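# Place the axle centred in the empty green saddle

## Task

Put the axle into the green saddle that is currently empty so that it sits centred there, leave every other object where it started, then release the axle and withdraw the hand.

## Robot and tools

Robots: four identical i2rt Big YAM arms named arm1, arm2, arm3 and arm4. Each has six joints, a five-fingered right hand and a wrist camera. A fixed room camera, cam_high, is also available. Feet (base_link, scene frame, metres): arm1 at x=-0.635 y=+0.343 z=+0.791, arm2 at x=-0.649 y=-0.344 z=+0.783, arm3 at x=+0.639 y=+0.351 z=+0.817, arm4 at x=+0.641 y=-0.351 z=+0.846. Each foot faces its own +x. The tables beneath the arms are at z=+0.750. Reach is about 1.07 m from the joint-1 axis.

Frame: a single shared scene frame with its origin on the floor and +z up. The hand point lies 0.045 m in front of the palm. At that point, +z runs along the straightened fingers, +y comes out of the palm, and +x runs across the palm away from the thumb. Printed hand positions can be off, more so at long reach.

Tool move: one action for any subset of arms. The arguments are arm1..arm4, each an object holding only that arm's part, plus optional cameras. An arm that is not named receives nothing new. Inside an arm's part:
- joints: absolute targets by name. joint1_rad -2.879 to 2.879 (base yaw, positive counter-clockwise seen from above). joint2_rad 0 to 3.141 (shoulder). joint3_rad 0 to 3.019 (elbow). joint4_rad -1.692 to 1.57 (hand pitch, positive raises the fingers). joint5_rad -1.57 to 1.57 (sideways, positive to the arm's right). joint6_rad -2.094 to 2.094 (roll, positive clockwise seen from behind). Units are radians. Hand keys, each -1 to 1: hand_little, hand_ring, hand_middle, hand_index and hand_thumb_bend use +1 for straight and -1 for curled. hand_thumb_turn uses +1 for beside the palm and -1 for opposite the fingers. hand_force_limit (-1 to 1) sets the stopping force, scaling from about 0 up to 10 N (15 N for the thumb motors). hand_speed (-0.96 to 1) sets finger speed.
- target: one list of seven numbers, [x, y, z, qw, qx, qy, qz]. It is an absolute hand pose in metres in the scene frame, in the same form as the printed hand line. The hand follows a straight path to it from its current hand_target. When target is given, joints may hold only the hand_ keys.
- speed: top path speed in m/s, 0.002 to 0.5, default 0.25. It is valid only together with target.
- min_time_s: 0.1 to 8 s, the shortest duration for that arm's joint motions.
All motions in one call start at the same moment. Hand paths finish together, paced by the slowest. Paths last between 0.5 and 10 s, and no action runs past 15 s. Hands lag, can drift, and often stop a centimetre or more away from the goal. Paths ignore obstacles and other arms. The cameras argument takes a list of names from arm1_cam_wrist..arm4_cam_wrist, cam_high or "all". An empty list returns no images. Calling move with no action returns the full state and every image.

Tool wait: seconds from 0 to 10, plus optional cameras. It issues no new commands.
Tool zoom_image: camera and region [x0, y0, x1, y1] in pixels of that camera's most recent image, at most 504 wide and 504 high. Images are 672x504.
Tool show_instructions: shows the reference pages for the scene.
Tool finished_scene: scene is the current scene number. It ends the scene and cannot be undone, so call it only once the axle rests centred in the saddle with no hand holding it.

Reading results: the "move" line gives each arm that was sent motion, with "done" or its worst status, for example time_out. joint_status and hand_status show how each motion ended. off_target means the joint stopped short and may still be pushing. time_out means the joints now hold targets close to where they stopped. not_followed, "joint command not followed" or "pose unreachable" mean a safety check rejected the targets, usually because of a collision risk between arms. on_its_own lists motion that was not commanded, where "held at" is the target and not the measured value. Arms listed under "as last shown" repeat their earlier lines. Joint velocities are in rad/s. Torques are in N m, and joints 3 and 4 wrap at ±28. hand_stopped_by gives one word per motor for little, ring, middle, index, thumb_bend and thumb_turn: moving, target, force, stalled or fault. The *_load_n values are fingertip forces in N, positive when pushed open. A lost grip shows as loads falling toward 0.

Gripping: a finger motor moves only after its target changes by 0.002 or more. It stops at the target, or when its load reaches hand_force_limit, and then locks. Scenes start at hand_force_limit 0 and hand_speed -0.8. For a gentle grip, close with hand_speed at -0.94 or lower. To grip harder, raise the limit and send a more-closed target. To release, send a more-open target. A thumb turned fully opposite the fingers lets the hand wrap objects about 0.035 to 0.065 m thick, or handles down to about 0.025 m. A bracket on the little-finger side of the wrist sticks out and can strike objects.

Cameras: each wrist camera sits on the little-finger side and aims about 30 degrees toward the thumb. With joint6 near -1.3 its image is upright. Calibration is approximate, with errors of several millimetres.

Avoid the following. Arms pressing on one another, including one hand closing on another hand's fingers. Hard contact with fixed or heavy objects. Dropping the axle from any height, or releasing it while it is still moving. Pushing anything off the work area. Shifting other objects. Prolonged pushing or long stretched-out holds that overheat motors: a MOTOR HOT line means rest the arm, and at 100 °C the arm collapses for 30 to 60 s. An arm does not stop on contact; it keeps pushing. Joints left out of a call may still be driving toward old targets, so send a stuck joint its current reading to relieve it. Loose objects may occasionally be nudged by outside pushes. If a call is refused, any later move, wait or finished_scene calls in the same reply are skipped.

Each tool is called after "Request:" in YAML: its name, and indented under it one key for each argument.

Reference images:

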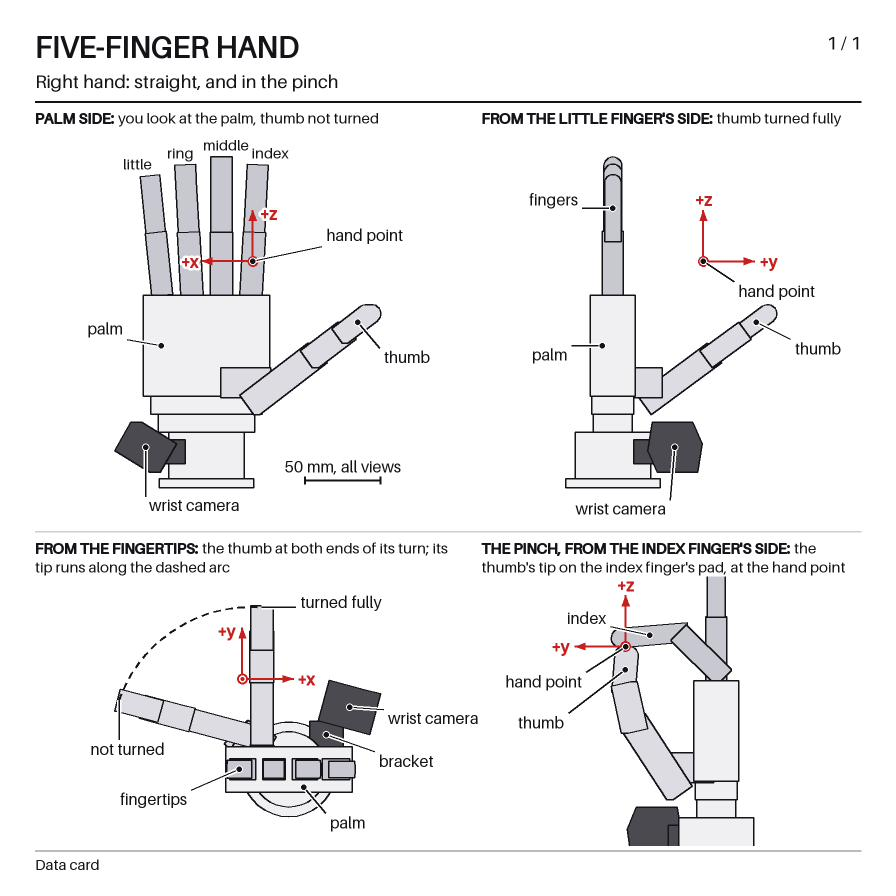

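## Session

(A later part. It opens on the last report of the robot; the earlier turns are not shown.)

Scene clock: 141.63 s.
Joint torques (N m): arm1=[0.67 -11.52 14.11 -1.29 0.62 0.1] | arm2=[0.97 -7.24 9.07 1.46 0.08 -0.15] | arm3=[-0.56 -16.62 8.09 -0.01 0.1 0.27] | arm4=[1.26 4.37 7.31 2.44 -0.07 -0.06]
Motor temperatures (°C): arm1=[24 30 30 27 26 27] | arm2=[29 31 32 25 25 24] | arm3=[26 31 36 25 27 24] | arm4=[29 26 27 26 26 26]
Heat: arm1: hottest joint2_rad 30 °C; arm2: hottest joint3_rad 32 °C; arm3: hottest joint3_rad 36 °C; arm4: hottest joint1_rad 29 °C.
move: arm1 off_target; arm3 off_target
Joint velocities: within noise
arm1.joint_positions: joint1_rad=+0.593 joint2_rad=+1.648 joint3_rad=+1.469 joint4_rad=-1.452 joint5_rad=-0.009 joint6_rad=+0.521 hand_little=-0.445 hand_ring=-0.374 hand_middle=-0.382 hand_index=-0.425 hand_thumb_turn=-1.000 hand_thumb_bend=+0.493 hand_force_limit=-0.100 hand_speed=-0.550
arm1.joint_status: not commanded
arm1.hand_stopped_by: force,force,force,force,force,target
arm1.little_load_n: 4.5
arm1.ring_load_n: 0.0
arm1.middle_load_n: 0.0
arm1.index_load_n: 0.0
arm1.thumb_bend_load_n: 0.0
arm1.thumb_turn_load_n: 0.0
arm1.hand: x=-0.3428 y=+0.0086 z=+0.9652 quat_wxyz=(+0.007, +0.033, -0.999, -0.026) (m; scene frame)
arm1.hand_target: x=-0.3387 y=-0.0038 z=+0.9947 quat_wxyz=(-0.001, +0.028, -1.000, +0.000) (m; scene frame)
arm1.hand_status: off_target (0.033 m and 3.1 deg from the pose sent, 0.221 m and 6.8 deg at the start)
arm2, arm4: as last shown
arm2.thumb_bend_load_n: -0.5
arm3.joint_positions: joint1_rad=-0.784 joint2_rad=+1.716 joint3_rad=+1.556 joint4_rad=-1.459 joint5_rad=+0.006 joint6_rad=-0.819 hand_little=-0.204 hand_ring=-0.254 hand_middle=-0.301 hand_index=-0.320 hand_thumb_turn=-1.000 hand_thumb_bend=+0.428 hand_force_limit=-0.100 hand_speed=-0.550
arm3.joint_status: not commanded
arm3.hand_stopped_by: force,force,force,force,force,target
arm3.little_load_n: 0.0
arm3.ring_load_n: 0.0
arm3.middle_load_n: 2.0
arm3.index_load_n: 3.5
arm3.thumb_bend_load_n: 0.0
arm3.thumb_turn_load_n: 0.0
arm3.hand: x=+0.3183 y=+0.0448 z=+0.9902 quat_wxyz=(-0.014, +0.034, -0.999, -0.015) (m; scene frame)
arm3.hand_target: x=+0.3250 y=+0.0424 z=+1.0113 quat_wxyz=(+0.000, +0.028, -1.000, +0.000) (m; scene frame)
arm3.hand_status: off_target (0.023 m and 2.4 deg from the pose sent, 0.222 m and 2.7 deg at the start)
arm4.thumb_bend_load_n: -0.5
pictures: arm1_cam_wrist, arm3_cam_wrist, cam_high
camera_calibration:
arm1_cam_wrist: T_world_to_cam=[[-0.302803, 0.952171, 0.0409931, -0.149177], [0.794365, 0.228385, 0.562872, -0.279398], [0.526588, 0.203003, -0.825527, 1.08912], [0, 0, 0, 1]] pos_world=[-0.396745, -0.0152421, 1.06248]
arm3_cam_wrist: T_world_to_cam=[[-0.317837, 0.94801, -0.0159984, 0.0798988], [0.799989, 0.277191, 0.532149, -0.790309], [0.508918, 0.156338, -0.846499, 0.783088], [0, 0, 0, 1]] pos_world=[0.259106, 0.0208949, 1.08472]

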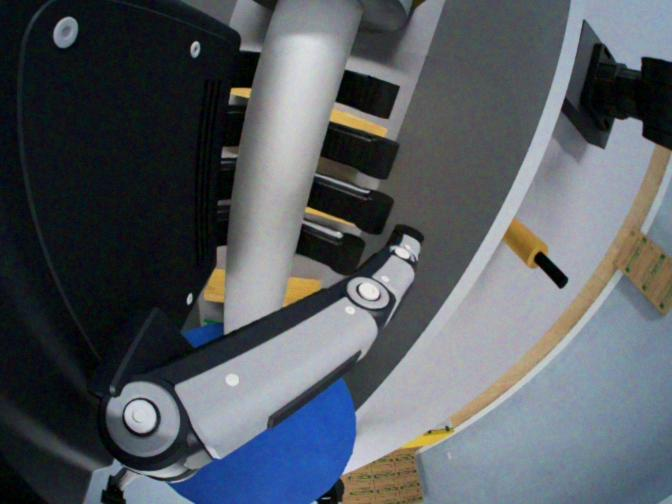

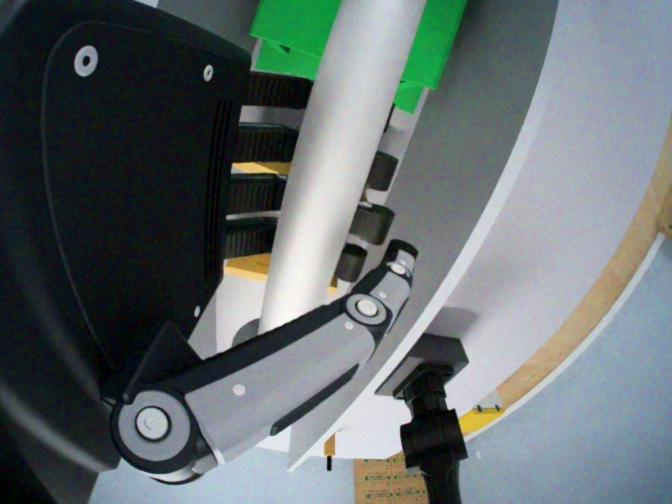

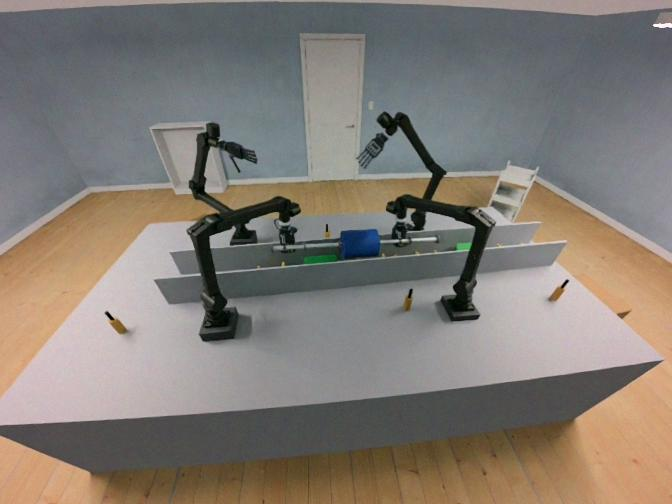

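Request:
move:
  arm1: {"target": [-0.130, 0.007, 1.025, 0, -0.028, 0.9996, 0], "speed": 0.16}
  arm3: {"target": [0.535, 0.053, 1.005, 0, -0.028, 0.9996, 0], "speed": 0.16}
  cameras: ["arm1_cam_wrist", "arm3_cam_wrist", "arm4_cam_wrist", "cam_high"]

Scene clock: 144.80 s.
Joint torques (N m): arm1=[0.62 -17.67 14.32 -1.5 0.41 0.08] | arm2=[0.79 -7.3 9.06 1.43 0.09 -0.16] | arm3=[-0.67 -10.46 8.32 0.03 -0.06 0.23] | arm4=[1.26 4.37 7.31 2.44 -0.07 -0.06]
Motor temperatures (°C): arm1=[24 30 30 27 26 27] | arm2=[29 30 32 25 25 24] | arm3=[26 31 36 25 27 24] | arm4=[29 26 27 26 26 26]
Heat: arm1: hottest joint2_rad 30 °C; arm2: hottest joint3_rad 32 °C; arm3: hottest joint3_rad 36 °C; arm4: hottest joint1_rad 29 °C.
move: arm1 off_target; arm3 off_target
Joint velocities: within noise
arm1.joint_positions: joint1_rad=+0.885 joint2_rad=+2.035 joint3_rad=+2.074 joint4_rad=-1.671 joint5_rad=-0.008 joint6_rad=+0.814 hand_little=-0.445 hand_ring=-0.374 hand_middle=-0.382 hand_index=-0.425 hand_thumb_turn=-1.000 hand_thumb_bend=+0.493 hand_force_limit=-0.100 hand_speed=-0.550
arm1.joint_status: not commanded
arm1.hand_stopped_by: force,force,force,force,force,target
arm1.little_load_n: 4.5
arm1.ring_load_n: 0.0
arm1.middle_load_n: 0.0
arm1.index_load_n: 0.0
arm1.thumb_bend_load_n: -0.5
arm1.thumb_turn_load_n: 0.0
arm1.hand: x=-0.1330 y=+0.0142 z=+0.9850 quat_wxyz=(+0.015, +0.033, -0.999, -0.021) (m; scene frame)
arm1.hand_target: x=-0.1315 y=+0.0082 z=+1.0242 quat_wxyz=(-0.004, +0.027, -1.000, +0.002) (m; scene frame)
arm1.hand_status: off_target (0.041 m and 3.1 deg from the pose sent, 0.221 m and 3.1 deg at the start; a joint's target at an end of its range on 22 of 68 steps)
arm2, arm4: as last shown
arm2.thumb_bend_load_n: 0.0
arm3.joint_positions: joint1_rad=-0.394 joint2_rad=+1.396 joint3_rad=+1.187 joint4_rad=-1.407 joint5_rad=+0.006 joint6_rad=-0.428 hand_little=-0.204 hand_ring=-0.254 hand_middle=-0.301 hand_index=-0.320 hand_thumb_turn=-1.000 hand_thumb_bend=+0.428 hand_force_limit=-0.100 hand_speed=-0.550
arm3.joint_status: not commanded
arm3.hand_stopped_by: force,force,force,force,force,target
arm3.little_load_n: 0.0
arm3.ring_load_n: 0.0
arm3.middle_load_n: 1.0
arm3.index_load_n: 4.5
arm3.thumb_bend_load_n: 0.0
arm3.thumb_turn_load_n: 0.0
arm3.hand: x=+0.5289 y=+0.0558 z=+0.9911 quat_wxyz=(-0.004, +0.033, -0.999, -0.018) (m; scene frame)
arm3.hand_target: x=+0.5349 y=+0.0534 z=+1.0047 quat_wxyz=(+0.000, +0.028, -1.000, +0.000) (m; scene frame)
arm3.hand_status: off_target (0.015 m and 2.2 deg from the pose sent, 0.217 m and 2.4 deg at the start)
arm4.thumb_bend_load_n: 0.0
pictures: arm1_cam_wrist, arm3_cam_wrist, arm4_cam_wrist, cam_high
camera_calibration:
arm1_cam_wrist: T_world_to_cam=[[-0.302228, 0.952516, 0.0370382, -0.087787], [0.80385, 0.233789, 0.546962, -0.441657], [0.512331, 0.19508, -0.836338, 1.00277], [0, 0, 0, 1]] pos_world=[-0.185254, -0.00874714, 1.08347]
arm3_cam_wrist: T_world_to_cam=[[-0.317312, 0.948306, -0.00532615, 0.125601], [0.810275, 0.274035, 0.518035, -0.953504], [0.492715, 0.160063, -0.855343, 0.692089], [0, 0, 0, 1]] pos_world=[0.471452, 0.0314071, 1.08659]
arm4_cam_wrist: T_world_to_cam=[[0.358332, 0.93338, -0.0199936, 0.0862303], [0.647593, -0.263928, -0.714819, 0.582104], [-0.672474, 0.243195, -0.699024, 1.49593], [0, 0, 0, 1]] pos_world=[0.598108, -0.290654, 1.46351]

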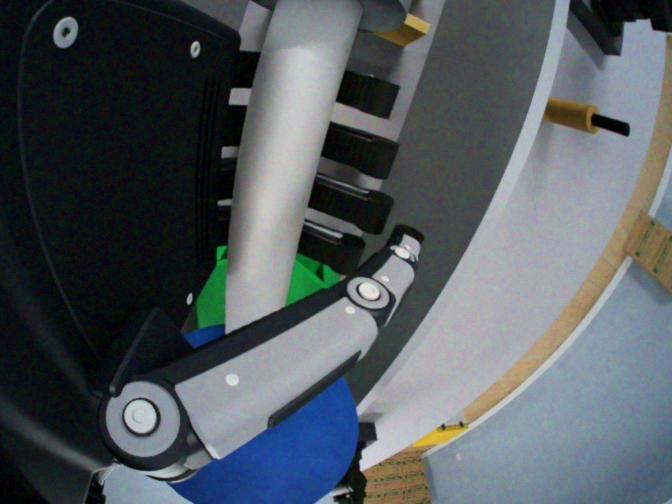

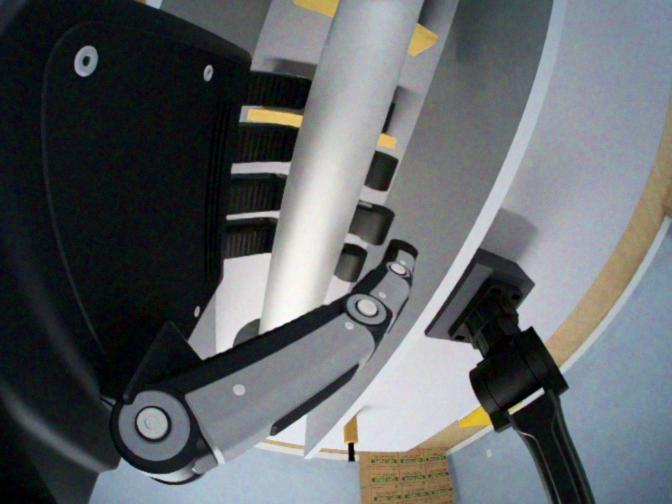

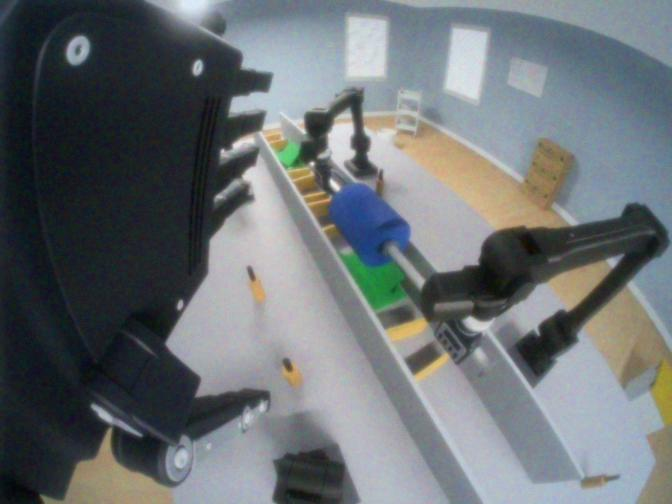

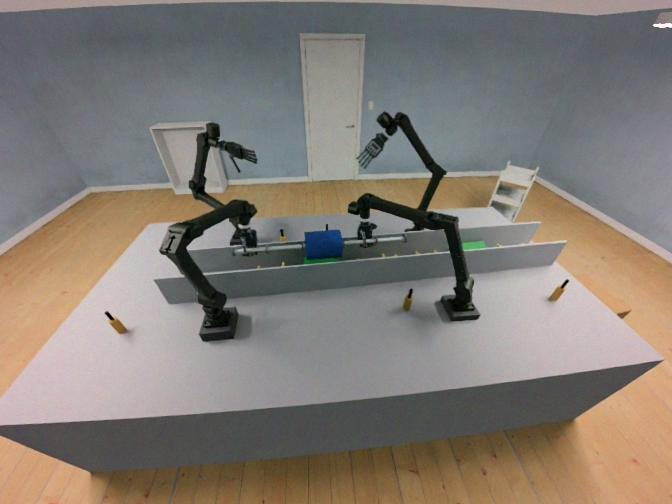

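Request:
zoom_image:
  camera: "arm1_cam_wrist"
  region: [180, 200, 400, 365]

Request:
zoom_image:
  camera: "arm4_cam_wrist"
  region: [310, 170, 450, 320]

Request:
zoom_image:
  camera: "cam_high"
  region: [220, 210, 420, 290]

Request:
zoom_image:
  camera: "arm3_cam_wrist"
  region: [220, 0, 472, 150]

Scaled by 2.291 from the camera's 672x504 image, which has a finer 960x720 frame.

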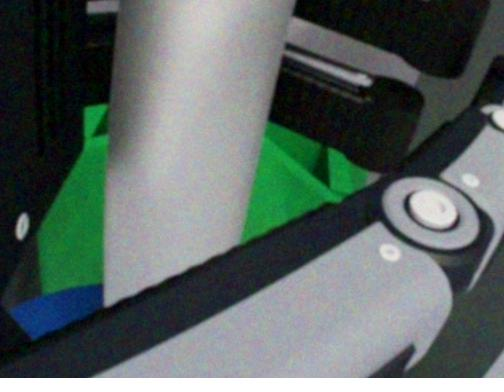

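Scaled by 3.360 from the camera's 672x504 image, which has a finer 960x720 frame.

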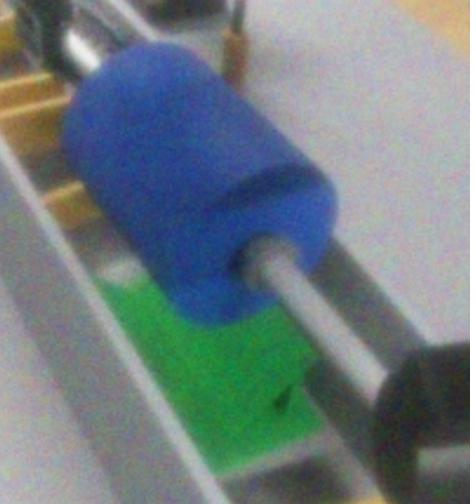

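Scaled by 2.520.

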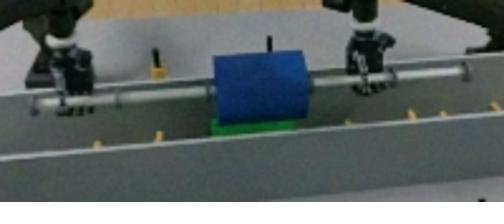

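Scaled by 2.000 from the camera's 672x504 image, which has a finer 960x720 frame.

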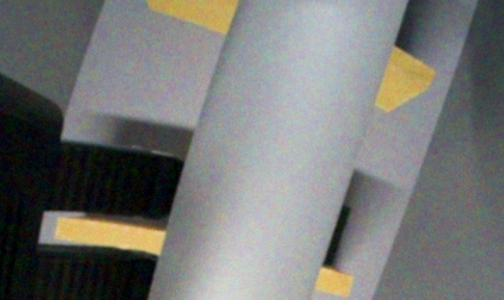

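Request:
zoom_image:
  camera: "arm1_cam_wrist"
  region: [220, 0, 440, 120]

Scaled by 2.291 from the camera's 672x504 image, which has a finer 960x720 frame.

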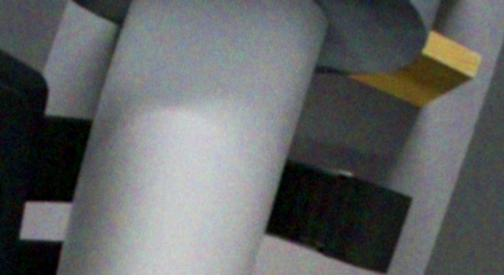

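Request:
move:
  arm1: {"target": [-0.117, 0.008, 0.965, 0, -0.028, 0.9996, 0], "speed": 0.08}
  arm3: {"target": [0.549, 0.053, 0.942, 0, -0.028, 0.9996, 0], "speed": 0.08}
  cameras: ["arm1_cam_wrist", "arm3_cam_wrist", "arm4_cam_wrist", "cam_high"]

Request:
zoom_image:
  camera: "arm1_cam_wrist"
  region: [180, 200, 400, 365]

Request:
zoom_image:
  camera: "arm4_cam_wrist"
  region: [310, 170, 450, 320]

Request:
zoom_image:
  camera: "cam_high"
  region: [280, 215, 370, 275]

Scene clock: 156.87 s.
Joint torques (N m): arm1=[0.97 -18.37 9.92 -0.62 0.4 0.06] | arm2=[0.97 -7.3 9.06 1.44 0.07 -0.16] | arm3=[0.09 -8.64 8.02 0.2 -0.12 0.2] | arm4=[1.26 4.37 7.31 2.44 -0.06 -0.06]
Motor temperatures (°C): arm1=[24 30 30 27 26 27] | arm2=[29 29 31 25 25 24] | arm3=[26 29 36 25 27 24] | arm4=[29 26 27 26 26 26]
Heat: arm1: hottest joint2_rad 30 °C; arm2: hottest joint3_rad 31 °C; arm3: hottest joint3_rad 36 °C; arm4: hottest joint1_rad 29 °C.
move: arm1 off_target; arm3 off_target
Joint velocities: within noise
arm1.joint_positions: joint1_rad=+0.894 joint2_rad=+2.072 joint3_rad=+2.014 joint4_rad=-1.563 joint5_rad=-0.006 joint6_rad=+0.828 hand_little=-0.445 hand_ring=-0.374 hand_middle=-0.382 hand_index=-0.425 hand_thumb_turn=-1.000 hand_thumb_bend=+0.493 hand_force_limit=-0.100 hand_speed=-0.550
arm1.joint_status: not commanded
arm1.hand_stopped_by: force,force,force,force,force,target
arm1.little_load_n: 4.5
arm1.ring_load_n: 0.0
arm1.middle_load_n: 0.0
arm1.index_load_n: 0.0
arm1.thumb_bend_load_n: 0.0
arm1.thumb_turn_load_n: 0.0
arm1.hand: x=-0.1181 y=+0.0093 z=+0.9387 quat_wxyz=(+0.012, +0.031, -0.999, -0.017) (m; scene frame)
arm1.hand_target: x=-0.1173 y=+0.0083 z=+0.9646 quat_wxyz=(+0.000, +0.028, -1.000, +0.000) (m; scene frame)
arm1.hand_status: off_target (0.026 m and 2.4 deg from the pose sent, 0.026 m and 3.1 deg at the start)
arm2: as last shown
arm3.joint_positions: joint1_rad=-0.365 joint2_rad=+1.404 joint3_rad=+1.046 joint4_rad=-1.240 joint5_rad=+0.007 joint6_rad=-0.391 hand_little=-0.204 hand_ring=-0.254 hand_middle=-0.301 hand_index=-0.320 hand_thumb_turn=-1.000 hand_thumb_bend=+0.428 hand_force_limit=-0.100 hand_speed=-0.550
arm3.joint_status: not commanded
arm3.hand_stopped_by: force,force,force,force,force,target
arm3.little_load_n: 0.0
arm3.ring_load_n: 0.0
arm3.middle_load_n: 0.5
arm3.index_load_n: 5.5
arm3.thumb_bend_load_n: -0.5
arm3.thumb_turn_load_n: 0.0
arm3.hand: x=+0.5422 y=+0.0587 z=+0.9352 quat_wxyz=(+0.000, +0.029, -1.000, -0.010) (m; scene frame)
arm3.hand_target: x=+0.5489 y=+0.0531 z=+0.9420 quat_wxyz=(+0.000, +0.028, -1.000, +0.000) (m; scene frame)
arm3.hand_status: off_target (0.011 m and 1.1 deg from the pose sent, 0.053 m and 2.2 deg at the start)
arm4.joint_positions: joint1_rad=+1.087 joint2_rad=+0.359 joint3_rad=+1.363 joint4_rad=-1.267 joint5_rad=-0.153 joint6_rad=-1.284 hand_little=+1.000 hand_ring=+1.000 hand_middle=+1.000 hand_index=+1.000 hand_thumb_turn=+1.000 hand_thumb_bend=+1.000 hand_force_limit=+0.000 hand_speed=-0.800
arm4.joint_status: not commanded
arm4.hand_stopped_by: target,target,target,target,target,target
arm4.little_load_n: 0.0
arm4.ring_load_n: 0.0
arm4.middle_load_n: 0.0
arm4.index_load_n: 0.0
arm4.thumb_bend_load_n: 0.0
arm4.thumb_turn_load_n: 0.0
arm4.hand: x=+0.5216 y=-0.2662 z=+1.3807 quat_wxyz=(-0.610, +0.266, +0.746, +0.017) (m; scene frame)
arm4.hand_target: x=+0.5264 y=-0.2714 z=+1.3907 quat_wxyz=(-0.622, +0.257, +0.739, +0.015) (m; scene frame)
arm4.hand_status: not commanded
pictures: arm1_cam_wrist, arm3_cam_wrist, arm4_cam_wrist, cam_high
camera_calibration:
arm1_cam_wrist: T_world_to_cam=[[-0.29848, 0.954044, 0.0266326, -0.066631], [0.800945, 0.235212, 0.550602, -0.4309], [0.519034, 0.185675, -0.834343, 0.956365], [0, 0, 0, 1]] pos_world=[-0.171147, -0.0126515, 1.03697]
arm3_cam_wrist: T_world_to_cam=[[-0.310167, 0.950503, -0.0184474, 0.135045], [0.816765, 0.276356, 0.506481, -0.929], [0.48651, 0.142027, -0.862054, 0.64795], [0, 0, 0, 1]] pos_world=[0.485427, 0.0363477, 1.03158]
arm4_cam_wrist: T_world_to_cam=[[0.358332, 0.93338, -0.0199936, 0.0862303], [0.647593, -0.263928, -0.714819, 0.582104], [-0.672474, 0.243195, -0.699024, 1.49593], [0, 0, 0, 1]] pos_world=[0.598108, -0.290654, 1.46351]

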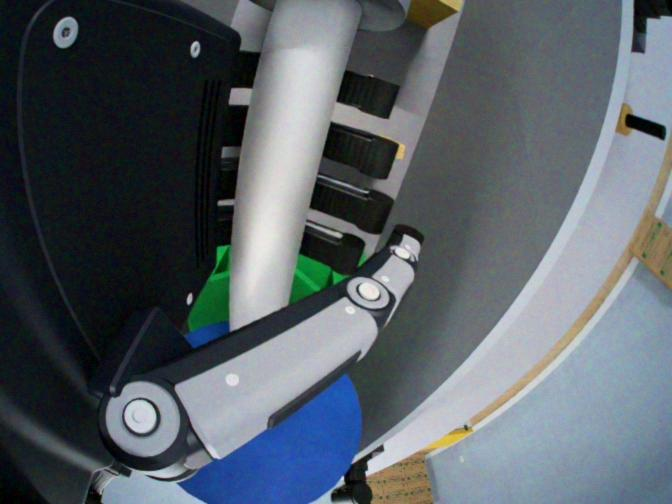

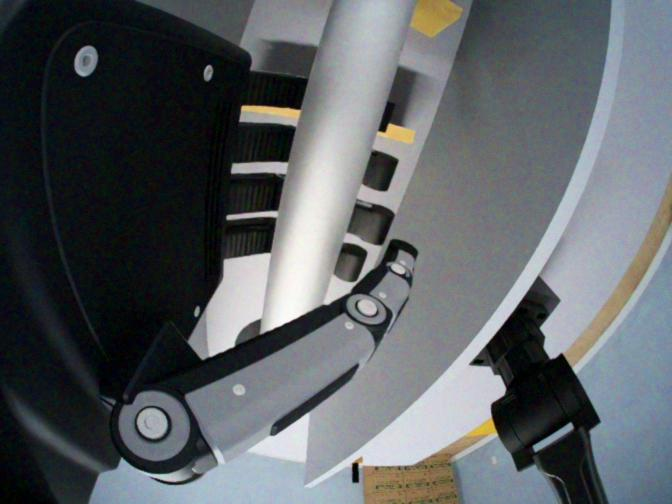

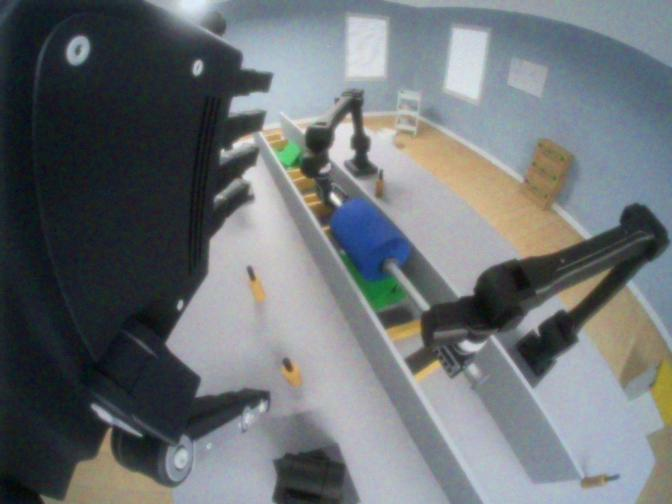

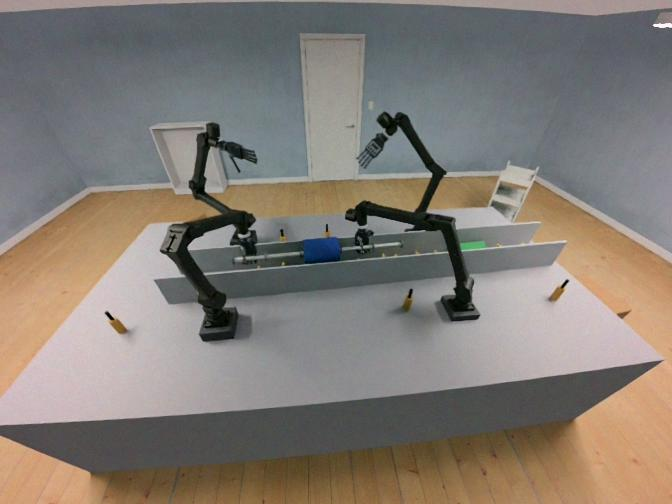

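Scaled by 2.291 from the camera's 672x504 image, which has a finer 960x720 frame.

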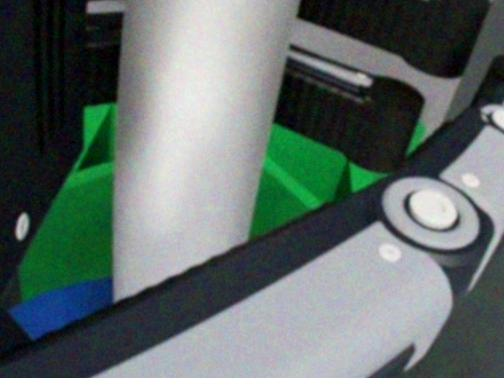

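Scaled by 3.360 from the camera's 672x504 image, which has a finer 960x720 frame.

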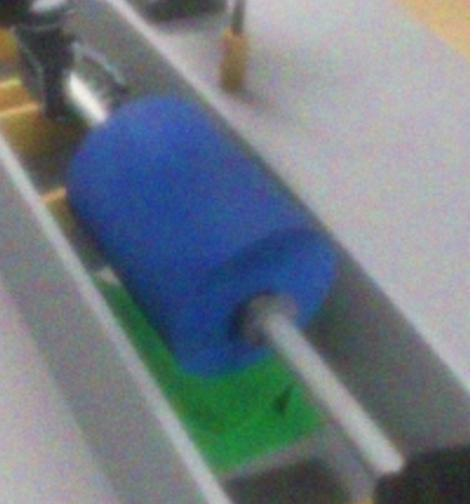

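Scaled by 5.600.

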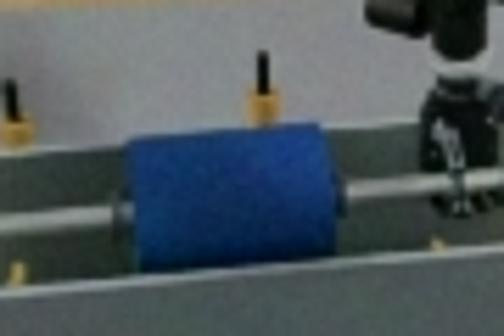

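Request:
move:
  arm1: {"target": [-0.113, 0.006, 0.915, 0, -0.028, 0.9996, 0], "speed": 0.07}
  arm3: {"target": [0.553, 0.050, 0.892, 0, -0.028, 0.9996, 0], "speed": 0.07}
  cameras: ["arm1_cam_wrist", "arm3_cam_wrist", "arm4_cam_wrist", "cam_high"]

Request:
zoom_image:
  camera: "arm1_cam_wrist"
  region: [180, 200, 400, 365]

Request:
zoom_image:
  camera: "arm4_cam_wrist"
  region: [310, 170, 450, 320]

Request:
zoom_image:
  camera: "cam_high"
  region: [280, 215, 370, 275]

Scene clock: 160.33 s.
Joint torques (N m): arm1=[0.67 -17.96 9.73 -0.65 0.37 0.08] | arm2=[0.79 -7.36 9.02 1.51 0.08 -0.15] | arm3=[0.26 -9.35 7.46 0.16 -0.24 0.26] | arm4=[1.26 4.37 7.31 2.44 -0.07 -0.06]
Motor temperatures (°C): arm1=[24 30 30 27 26 27] | arm2=[29 29 31 25 25 24] | arm3=[26 28 35 25 27 24] | arm4=[29 26 27 26 26 26]
Heat: arm1: hottest joint2_rad 30 °C; arm2: hottest joint3_rad 31 °C; arm3: hottest joint3_rad 35 °C; arm4: hottest joint1_rad 29 °C.
move: arm1 off_target; arm3 off_target
Joint velocities: within noise
arm1.joint_positions: joint1_rad=+0.896 joint2_rad=+2.091 joint3_rad=+1.922 joint4_rad=-1.444 joint5_rad=-0.006 joint6_rad=+0.831 hand_little=-0.445 hand_ring=-0.374 hand_middle=-0.382 hand_index=-0.425 hand_thumb_turn=-1.000 hand_thumb_bend=+0.493 hand_force_limit=-0.100 hand_speed=-0.550
arm1.joint_status: not commanded
arm1.hand_stopped_by: force,force,force,force,force,target
arm1.little_load_n: 4.5
arm1.ring_load_n: 0.0
arm1.middle_load_n: 0.5
arm1.index_load_n: 0.0
arm1.thumb_bend_load_n: -0.5
arm1.thumb_turn_load_n: 0.0
arm1.hand: x=-0.1145 y=+0.0081 z=+0.8918 quat_wxyz=(+0.009, +0.031, -0.999, -0.014) (m; scene frame)
arm1.hand_target: x=-0.1132 y=+0.0063 z=+0.9149 quat_wxyz=(+0.000, +0.028, -1.000, +0.000) (m; scene frame)
arm1.hand_status: off_target (0.023 m and 1.9 deg from the pose sent, 0.025 m and 2.4 deg at the start)
arm2, arm4: as last shown
arm2.thumb_bend_load_n: -0.5
arm3.joint_positions: joint1_rad=-0.355 joint2_rad=+1.462 joint3_rad=+0.966 joint4_rad=-1.098 joint5_rad=+0.010 joint6_rad=-0.380 hand_little=-0.204 hand_ring=-0.254 hand_middle=-0.301 hand_index=-0.320 hand_thumb_turn=-1.000 hand_thumb_bend=+0.428 hand_force_limit=-0.100 hand_speed=-0.550
arm3.joint_status: not commanded
arm3.hand_stopped_by: force,force,force,force,force,target
arm3.little_load_n: 0.0
arm3.ring_load_n: 0.0
arm3.middle_load_n: 1.0
arm3.index_load_n: 5.0
arm3.thumb_bend_load_n: 0.0
arm3.thumb_turn_load_n: 0.0
arm3.hand: x=+0.5448 y=+0.0559 z=+0.8860 quat_wxyz=(+0.002, +0.029, -1.000, -0.008) (m; scene frame)
arm3.hand_target: x=+0.5528 y=+0.0502 z=+0.8919 quat_wxyz=(+0.000, +0.028, -1.000, +0.000) (m; scene frame)
arm3.hand_status: off_target (0.012 m and 1.0 deg from the pose sent, 0.045 m and 1.1 deg at the start)
pictures: arm1_cam_wrist, arm3_cam_wrist, arm4_cam_wrist, cam_high
camera_calibration:
arm1_cam_wrist: T_world_to_cam=[[-0.297528, 0.954515, 0.0194394, -0.056618], [0.797798, 0.237392, 0.554223, -0.411313], [0.524399, 0.180406, -0.832141, 0.914269], [0, 0, 0, 1]] pos_world=[-0.168143, -0.0132545, 0.989861]
arm3_cam_wrist: T_world_to_cam=[[-0.309551, 0.950678, -0.0197397, 0.138386], [0.818733, 0.277031, 0.502921, -0.903384], [0.483585, 0.139518, -0.864107, 0.608273], [0, 0, 0, 1]] pos_world=[0.488317, 0.0338395, 0.982675]
arm4_cam_wrist: T_world_to_cam=[[0.358332, 0.93338, -0.0199936, 0.0862303], [0.647593, -0.263928, -0.714819, 0.582104], [-0.672474, 0.243195, -0.699024, 1.49593], [0, 0, 0, 1]] pos_world=[0.598108, -0.290654, 1.46351]

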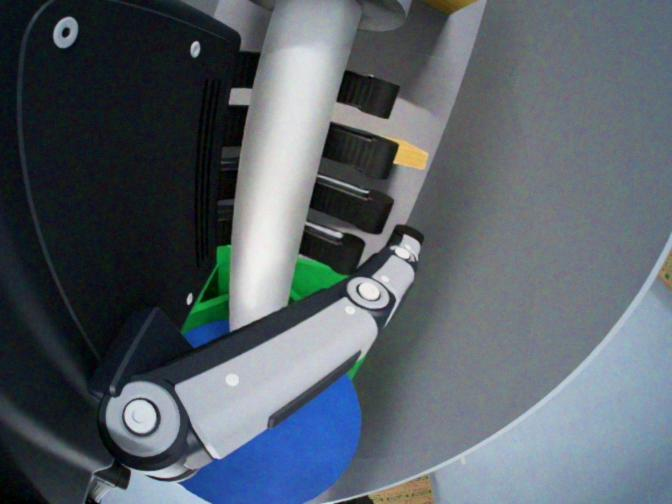

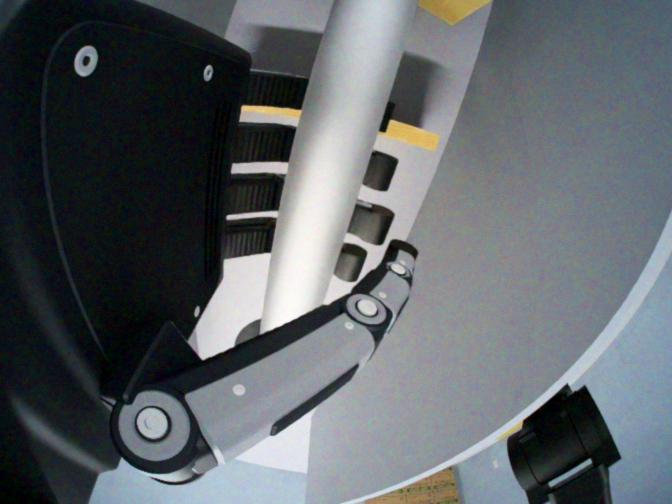

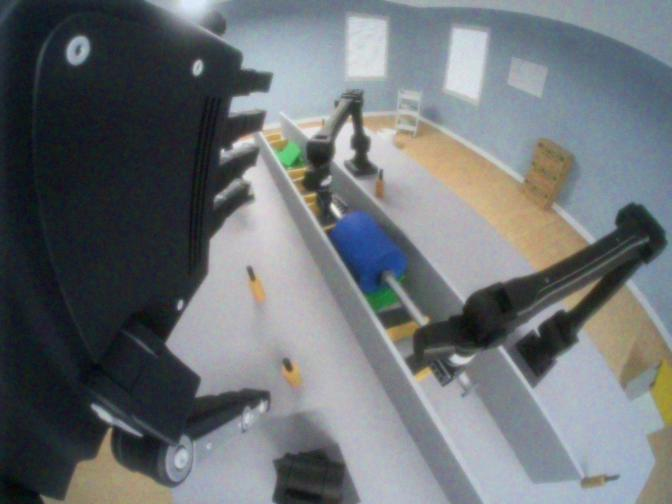

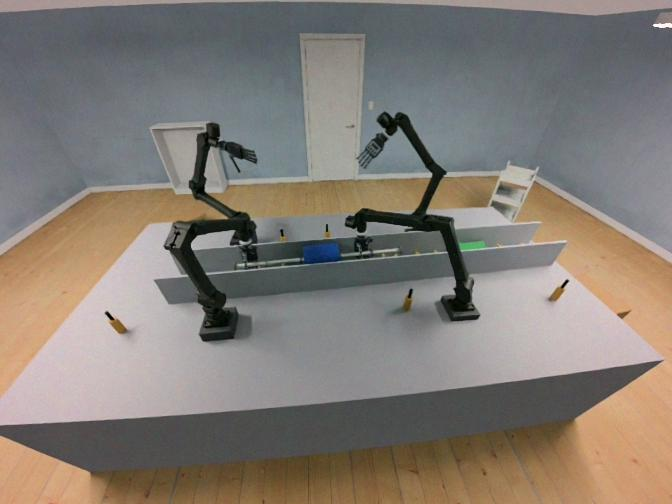

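Scaled by 2.291 from the camera's 672x504 image, which has a finer 960x720 frame.

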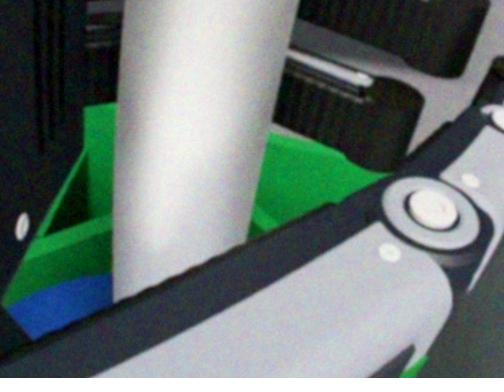

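Scaled by 3.360 from the camera's 672x504 image, which has a finer 960x720 frame.

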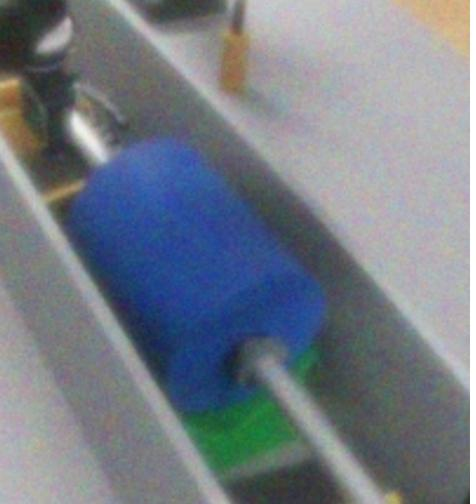

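Scaled by 5.600.

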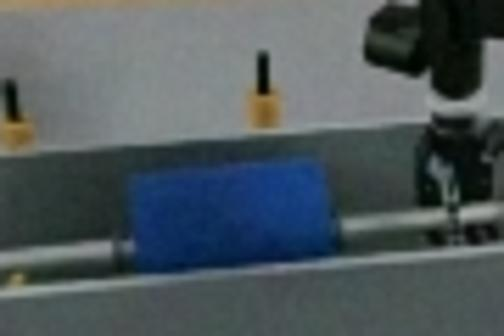

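Request:
move:
  arm1: {"target": [-0.113, 0.006, 0.885, 0, -0.028, 0.9996, 0], "speed": 0.06}
  arm3: {"target": [0.553, 0.050, 0.868, 0, -0.028, 0.9996, 0], "speed": 0.06}

Scene clock: 166.27 s.
Joint torques (N m): arm1=[0.79 -17.14 8.49 0.13 0.4 0.02] | arm2=[0.67 -7.59 9.07 1.51 0.08 -0.15] | arm3=[-0.32 -8.88 6.58 0.57 -0.12 0.15] | arm4=[1.26 4.37 7.31 2.44 -0.06 -0.06]
Motor temperatures (°C): arm1=[24 30 30 27 26 27] | arm2=[29 29 31 25 25 24] | arm3=[26 28 35 25 27 24] | arm4=[29 26 27 26 26 26]
Heat: arm1: hottest joint2_rad 30 °C; arm2: hottest joint3_rad 31 °C; arm3: hottest joint3_rad 35 °C; arm4: hottest joint1_rad 29 °C.
move: arm1 off_target; arm3 done
Joint velocities: within noise
arm1.joint_positions: joint1_rad=+0.899 joint2_rad=+2.092 joint3_rad=+1.879 joint4_rad=-1.393 joint5_rad=-0.006 joint6_rad=+0.836 hand_little=-0.445 hand_ring=-0.374 hand_middle=-0.382 hand_index=-0.425 hand_thumb_turn=-1.000 hand_thumb_bend=+0.493 hand_force_limit=-0.100 hand_speed=-0.550
arm1.joint_status: not commanded
arm1.hand_stopped_by: force,force,force,force,force,target
arm1.little_load_n: 1.5
arm1.ring_load_n: 0.0
arm1.middle_load_n: 0.0
arm1.index_load_n: 0.0
arm1.thumb_bend_load_n: 0.0
arm1.thumb_turn_load_n: 0.0
arm1.hand: x=-0.1140 y=+0.0098 z=+0.8751 quat_wxyz=(+0.006, +0.029, -0.999, -0.012) (m; scene frame)
arm1.hand_target: x=-0.1131 y=+0.0060 z=+0.8851 quat_wxyz=(+0.000, +0.028, -1.000, +0.000) (m; scene frame)
arm1.hand_status: off_target (0.011 m and 1.5 deg from the pose sent, 0.007 m and 1.9 deg at the start)
arm2, arm4: as last shown
arm2.thumb_bend_load_n: 0.0
arm2.thumb_turn_load_n: 0.5
arm3.joint_positions: joint1_rad=-0.349 joint2_rad=+1.482 joint3_rad=+0.939 joint4_rad=-1.037 joint5_rad=+0.007 joint6_rad=-0.375 hand_little=-0.204 hand_ring=-0.254 hand_middle=-0.301 hand_index=-0.320 hand_thumb_turn=-1.000 hand_thumb_bend=+0.428 hand_force_limit=-0.100 hand_speed=-0.550
arm3.joint_status: not commanded
arm3.hand_stopped_by: force,force,force,force,force,target
arm3.little_load_n: 0.0
arm3.ring_load_n: 0.0
arm3.middle_load_n: 0.0
arm3.index_load_n: 2.5
arm3.thumb_bend_load_n: 0.0
arm3.thumb_turn_load_n: 0.0
arm3.hand: x=+0.5466 y=+0.0526 z=+0.8685 quat_wxyz=(+0.003, +0.029, -1.000, -0.002) (m; scene frame)
arm3.hand_target: x=+0.5529 y=+0.0500 z=+0.8681 quat_wxyz=(+0.000, +0.028, -1.000, +0.000) (m; scene frame)
arm3.hand_status: done (0.007 m and 0.4 deg from the pose sent, 0.021 m and 1.0 deg at the start)
arm4.middle_load_n: 0.5
arm4.thumb_turn_load_n: -0.5
pictures: none

Request:
move:
  arm1: {"target": [-0.113, 0.006, 0.877, 0, -0.028, 0.9996, 0], "speed": 0.06}
  cameras: ["arm1_cam_wrist", "arm3_cam_wrist"]

Scene clock: 167.97 s.
Joint torques (N m): arm1=[0.73 -16.62 8.28 0.34 0.26 0.01] | arm2=[0.67 -7.36 9.06 1.48 0.08 -0.16] | arm3=[-0.85 -8.64 6.63 0.54 0.06 0.1] | arm4=[1.26 4.42 7.31 2.44 -0.07 -0.06]
Motor temperatures (°C): arm1=[24 30 30 27 26 27] | arm2=[29 29 31 25 25 24] | arm3=[26 28 35 25 27 24] | arm4=[29 26 27 26 26 26]
Heat: arm1: hottest joint2_rad 30 °C; arm2: hottest joint3_rad 31 °C; arm3: hottest joint3_rad 35 °C; arm4: hottest joint1_rad 29 °C.
move: arm1 done
Joint velocities: within noise
arm1.joint_positions: joint1_rad=+0.899 joint2_rad=+2.092 joint3_rad=+1.868 joint4_rad=-1.382 joint5_rad=-0.003 joint6_rad=+0.836 hand_little=-0.445 hand_ring=-0.374 hand_middle=-0.382 hand_index=-0.425 hand_thumb_turn=-1.000 hand_thumb_bend=+0.493 hand_force_limit=-0.100 hand_speed=-0.550
arm1.joint_status: not commanded
arm1.hand_stopped_by: force,force,force,force,force,target
arm1.little_load_n: 0.5
arm1.ring_load_n: 0.0
arm1.middle_load_n: 0.0
arm1.index_load_n: 0.0
arm1.thumb_bend_load_n: -0.5
arm1.thumb_turn_load_n: 0.0
arm1.hand: x=-0.1151 y=+0.0098 z=+0.8706 quat_wxyz=(+0.007, +0.029, -0.999, -0.010) (m; scene frame)
arm1.hand_target: x=-0.1131 y=+0.0060 z=+0.8770 quat_wxyz=(+0.000, +0.028, -1.000, +0.000) (m; scene frame)
arm1.hand_status: done (0.008 m and 1.5 deg from the pose sent, 0.004 m and 1.5 deg at the start)
arm2, arm3, arm4: as last shown
arm2.thumb_turn_load_n: 0.0
arm3.joint_positions: joint1_rad=-0.343 joint2_rad=+1.482 joint3_rad=+0.939 joint4_rad=-1.036 joint5_rad=+0.003 joint6_rad=-0.367 hand_little=-0.204 hand_ring=-0.254 hand_middle=-0.301 hand_index=-0.320 hand_thumb_turn=-1.000 hand_thumb_bend=+0.428 hand_force_limit=-0.100 hand_speed=-0.550
arm3.index_load_n: 1.5
arm3.hand: x=+0.5494 y=+0.0515 z=+0.8685 quat_wxyz=(+0.001, +0.028, -1.000, -0.001) (m; scene frame)
arm3.hand_target: x=+0.5529 y=+0.0501 z=+0.8681 quat_wxyz=(+0.000, +0.028, -1.000, +0.000) (m; scene frame)
arm4.middle_load_n: 0.0
arm4.index_load_n: 0.5
arm4.thumb_turn_load_n: 0.0
pictures: arm1_cam_wrist, arm3_cam_wrist
camera_calibration:
arm1_cam_wrist: T_world_to_cam=[[-0.295037, 0.955411, 0.0119174, -0.0512928], [0.796591, 0.239067, 0.555239, -0.400473], [0.527633, 0.17331, -0.831605, 0.896683], [0, 0, 0, 1]] pos_world=[-0.169239, -0.0106581, 0.968656]
arm3_cam_wrist: T_world_to_cam=[[-0.307955, 0.950753, -0.0351149, 0.156169], [0.81827, 0.283512, 0.500055, -0.894711], [0.485385, 0.125261, -0.865281, 0.592286], [0, 0, 0, 1]] pos_world=[0.492721, 0.0309929, 0.965383]

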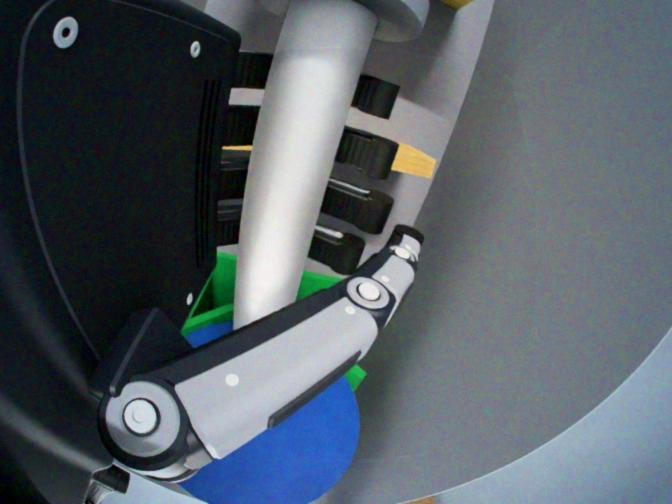

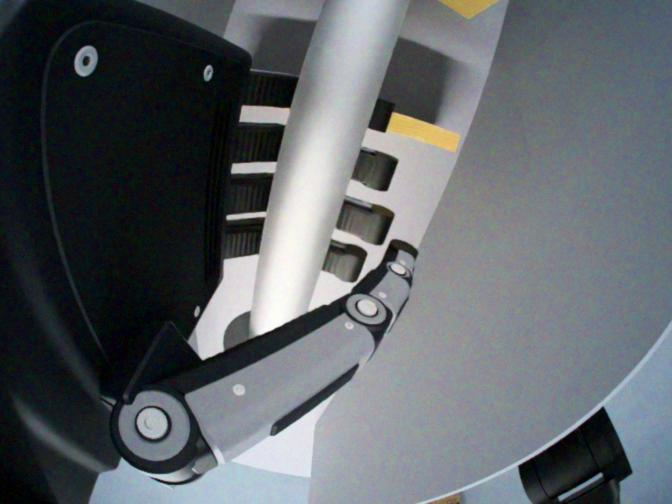

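Request:
move:
  arm1: {"joints": {"hand_speed": -0.4, "hand_little": 0.1, "hand_ring": 0.1, "hand_middle": 0.1, "hand_index": 0.1, "hand_thumb_bend": 1.0}}
  arm3: {"joints": {"hand_speed": -0.4, "hand_little": 0.1, "hand_ring": 0.1, "hand_middle": 0.1, "hand_index": 0.1, "hand_thumb_bend": 1.0}}
  cameras: ["arm1_cam_wrist", "arm3_cam_wrist"]

Scene clock: 170.03 s.
Joint torques (N m): arm1=[0.62 -16.73 8.27 0.24 0.15 0.04] | arm2=[0.91 -7.47 9.05 1.46 0.08 -0.16] | arm3=[-0.91 -8.53 6.6 0.62 0.1 0.11] | arm4=[1.26 4.42 7.31 2.44 -0.06 -0.06]
Motor temperatures (°C): arm1=[24 30 30 27 26 27] | arm2=[29 29 31 25 25 24] | arm3=[26 28 34 25 27 24] | arm4=[29 26 27 26 26 26]
Heat: arm1: hottest joint2_rad 30 °C; arm2: hottest joint3_rad 31 °C; arm3: hottest joint3_rad 34 °C; arm4: hottest joint1_rad 29 °C.
move: arm1 done; arm3 done
Joint velocities: within noise
arm1.joint_positions: joint1_rad=+0.899 joint2_rad=+2.090 joint3_rad=+1.868 joint4_rad=-1.379 joint5_rad=+0.000 joint6_rad=+0.836 hand_little=+0.100 hand_ring=+0.100 hand_middle=+0.100 hand_index=+0.100 hand_thumb_turn=-1.000 hand_thumb_bend=+1.000 hand_force_limit=-0.100 hand_speed=-0.400
arm1.joint_status: all done
arm1.hand_stopped_by: target,target,target,target,target,target
arm1.little_load_n: 0.0
arm1.ring_load_n: 0.0
arm1.middle_load_n: 0.0
arm1.index_load_n: 0.0
arm1.thumb_bend_load_n: 0.0
arm1.thumb_turn_load_n: 0.0
arm1.hand: x=-0.1149 y=+0.0088 z=+0.8714 quat_wxyz=(+0.007, +0.029, -1.000, -0.007) (m; scene frame)
arm1.hand_target: x=-0.1131 y=+0.0060 z=+0.8771 quat_wxyz=(+0.000, +0.028, -1.000, +0.000) (m; scene frame)
arm1.hand_status: not commanded
arm2, arm4: as last shown
arm2.index_load_n: 0.5
arm3.joint_positions: joint1_rad=-0.343 joint2_rad=+1.482 joint3_rad=+0.939 joint4_rad=-1.036 joint5_rad=+0.002 joint6_rad=-0.367 hand_little=+0.100 hand_ring=+0.100 hand_middle=+0.100 hand_index=+0.100 hand_thumb_turn=-1.000 hand_thumb_bend=+1.000 hand_force_limit=-0.100 hand_speed=-0.400
arm3.joint_status: all done
arm3.hand_stopped_by: target,target,target,target,target,target
arm3.little_load_n: 0.0
arm3.ring_load_n: 0.0
arm3.middle_load_n: 0.0
arm3.index_load_n: 0.0
arm3.thumb_bend_load_n: -0.5
arm3.thumb_turn_load_n: 0.0
arm3.hand: x=+0.5497 y=+0.0514 z=+0.8685 quat_wxyz=(+0.001, +0.028, -1.000, +0.000) (m; scene frame)
arm3.hand_target: x=+0.5529 y=+0.0500 z=+0.8681 quat_wxyz=(+0.000, +0.028, -1.000, +0.000) (m; scene frame)
arm3.hand_status: not commanded
arm4.index_load_n: 0.0
pictures: arm1_cam_wrist, arm3_cam_wrist
camera_calibration:
arm1_cam_wrist: T_world_to_cam=[[-0.295144, 0.955434, 0.00589827, -0.0449744], [0.795612, 0.242346, 0.555221, -0.400987], [0.529048, 0.168563, -0.831682, 0.897639], [0, 0, 0, 1]] pos_world=[-0.169138, -0.0111613, 0.969451]
arm3_cam_wrist: T_world_to_cam=[[-0.30791, 0.95075, -0.0355737, 0.156652], [0.817886, 0.283612, 0.500626, -0.895241], [0.486059, 0.125052, -0.864933, 0.591527], [0, 0, 0, 1]] pos_world=[0.492923, 0.0309922, 0.965384]

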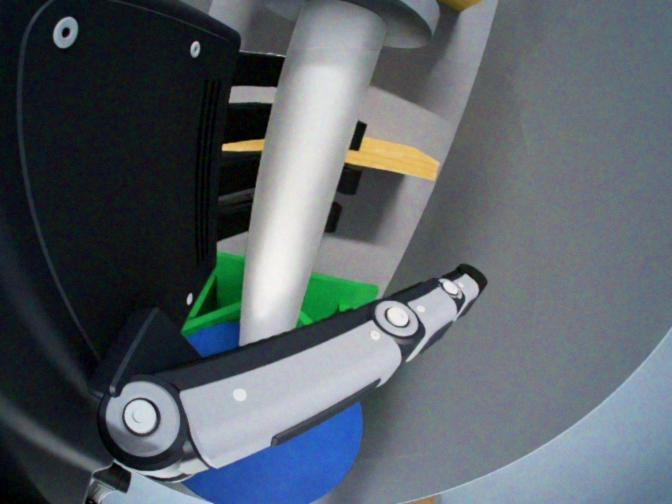

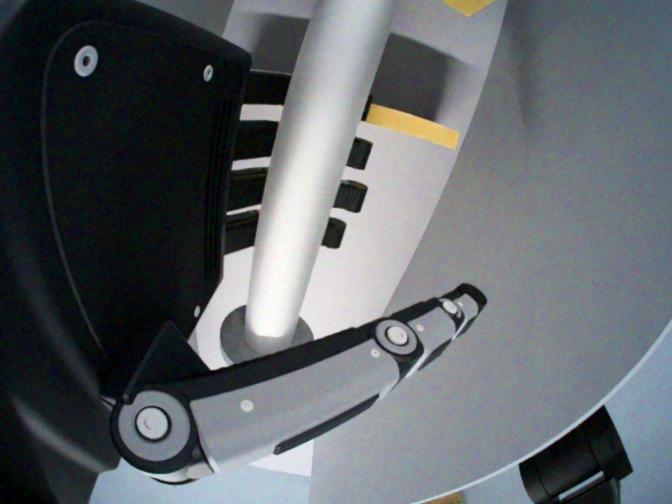

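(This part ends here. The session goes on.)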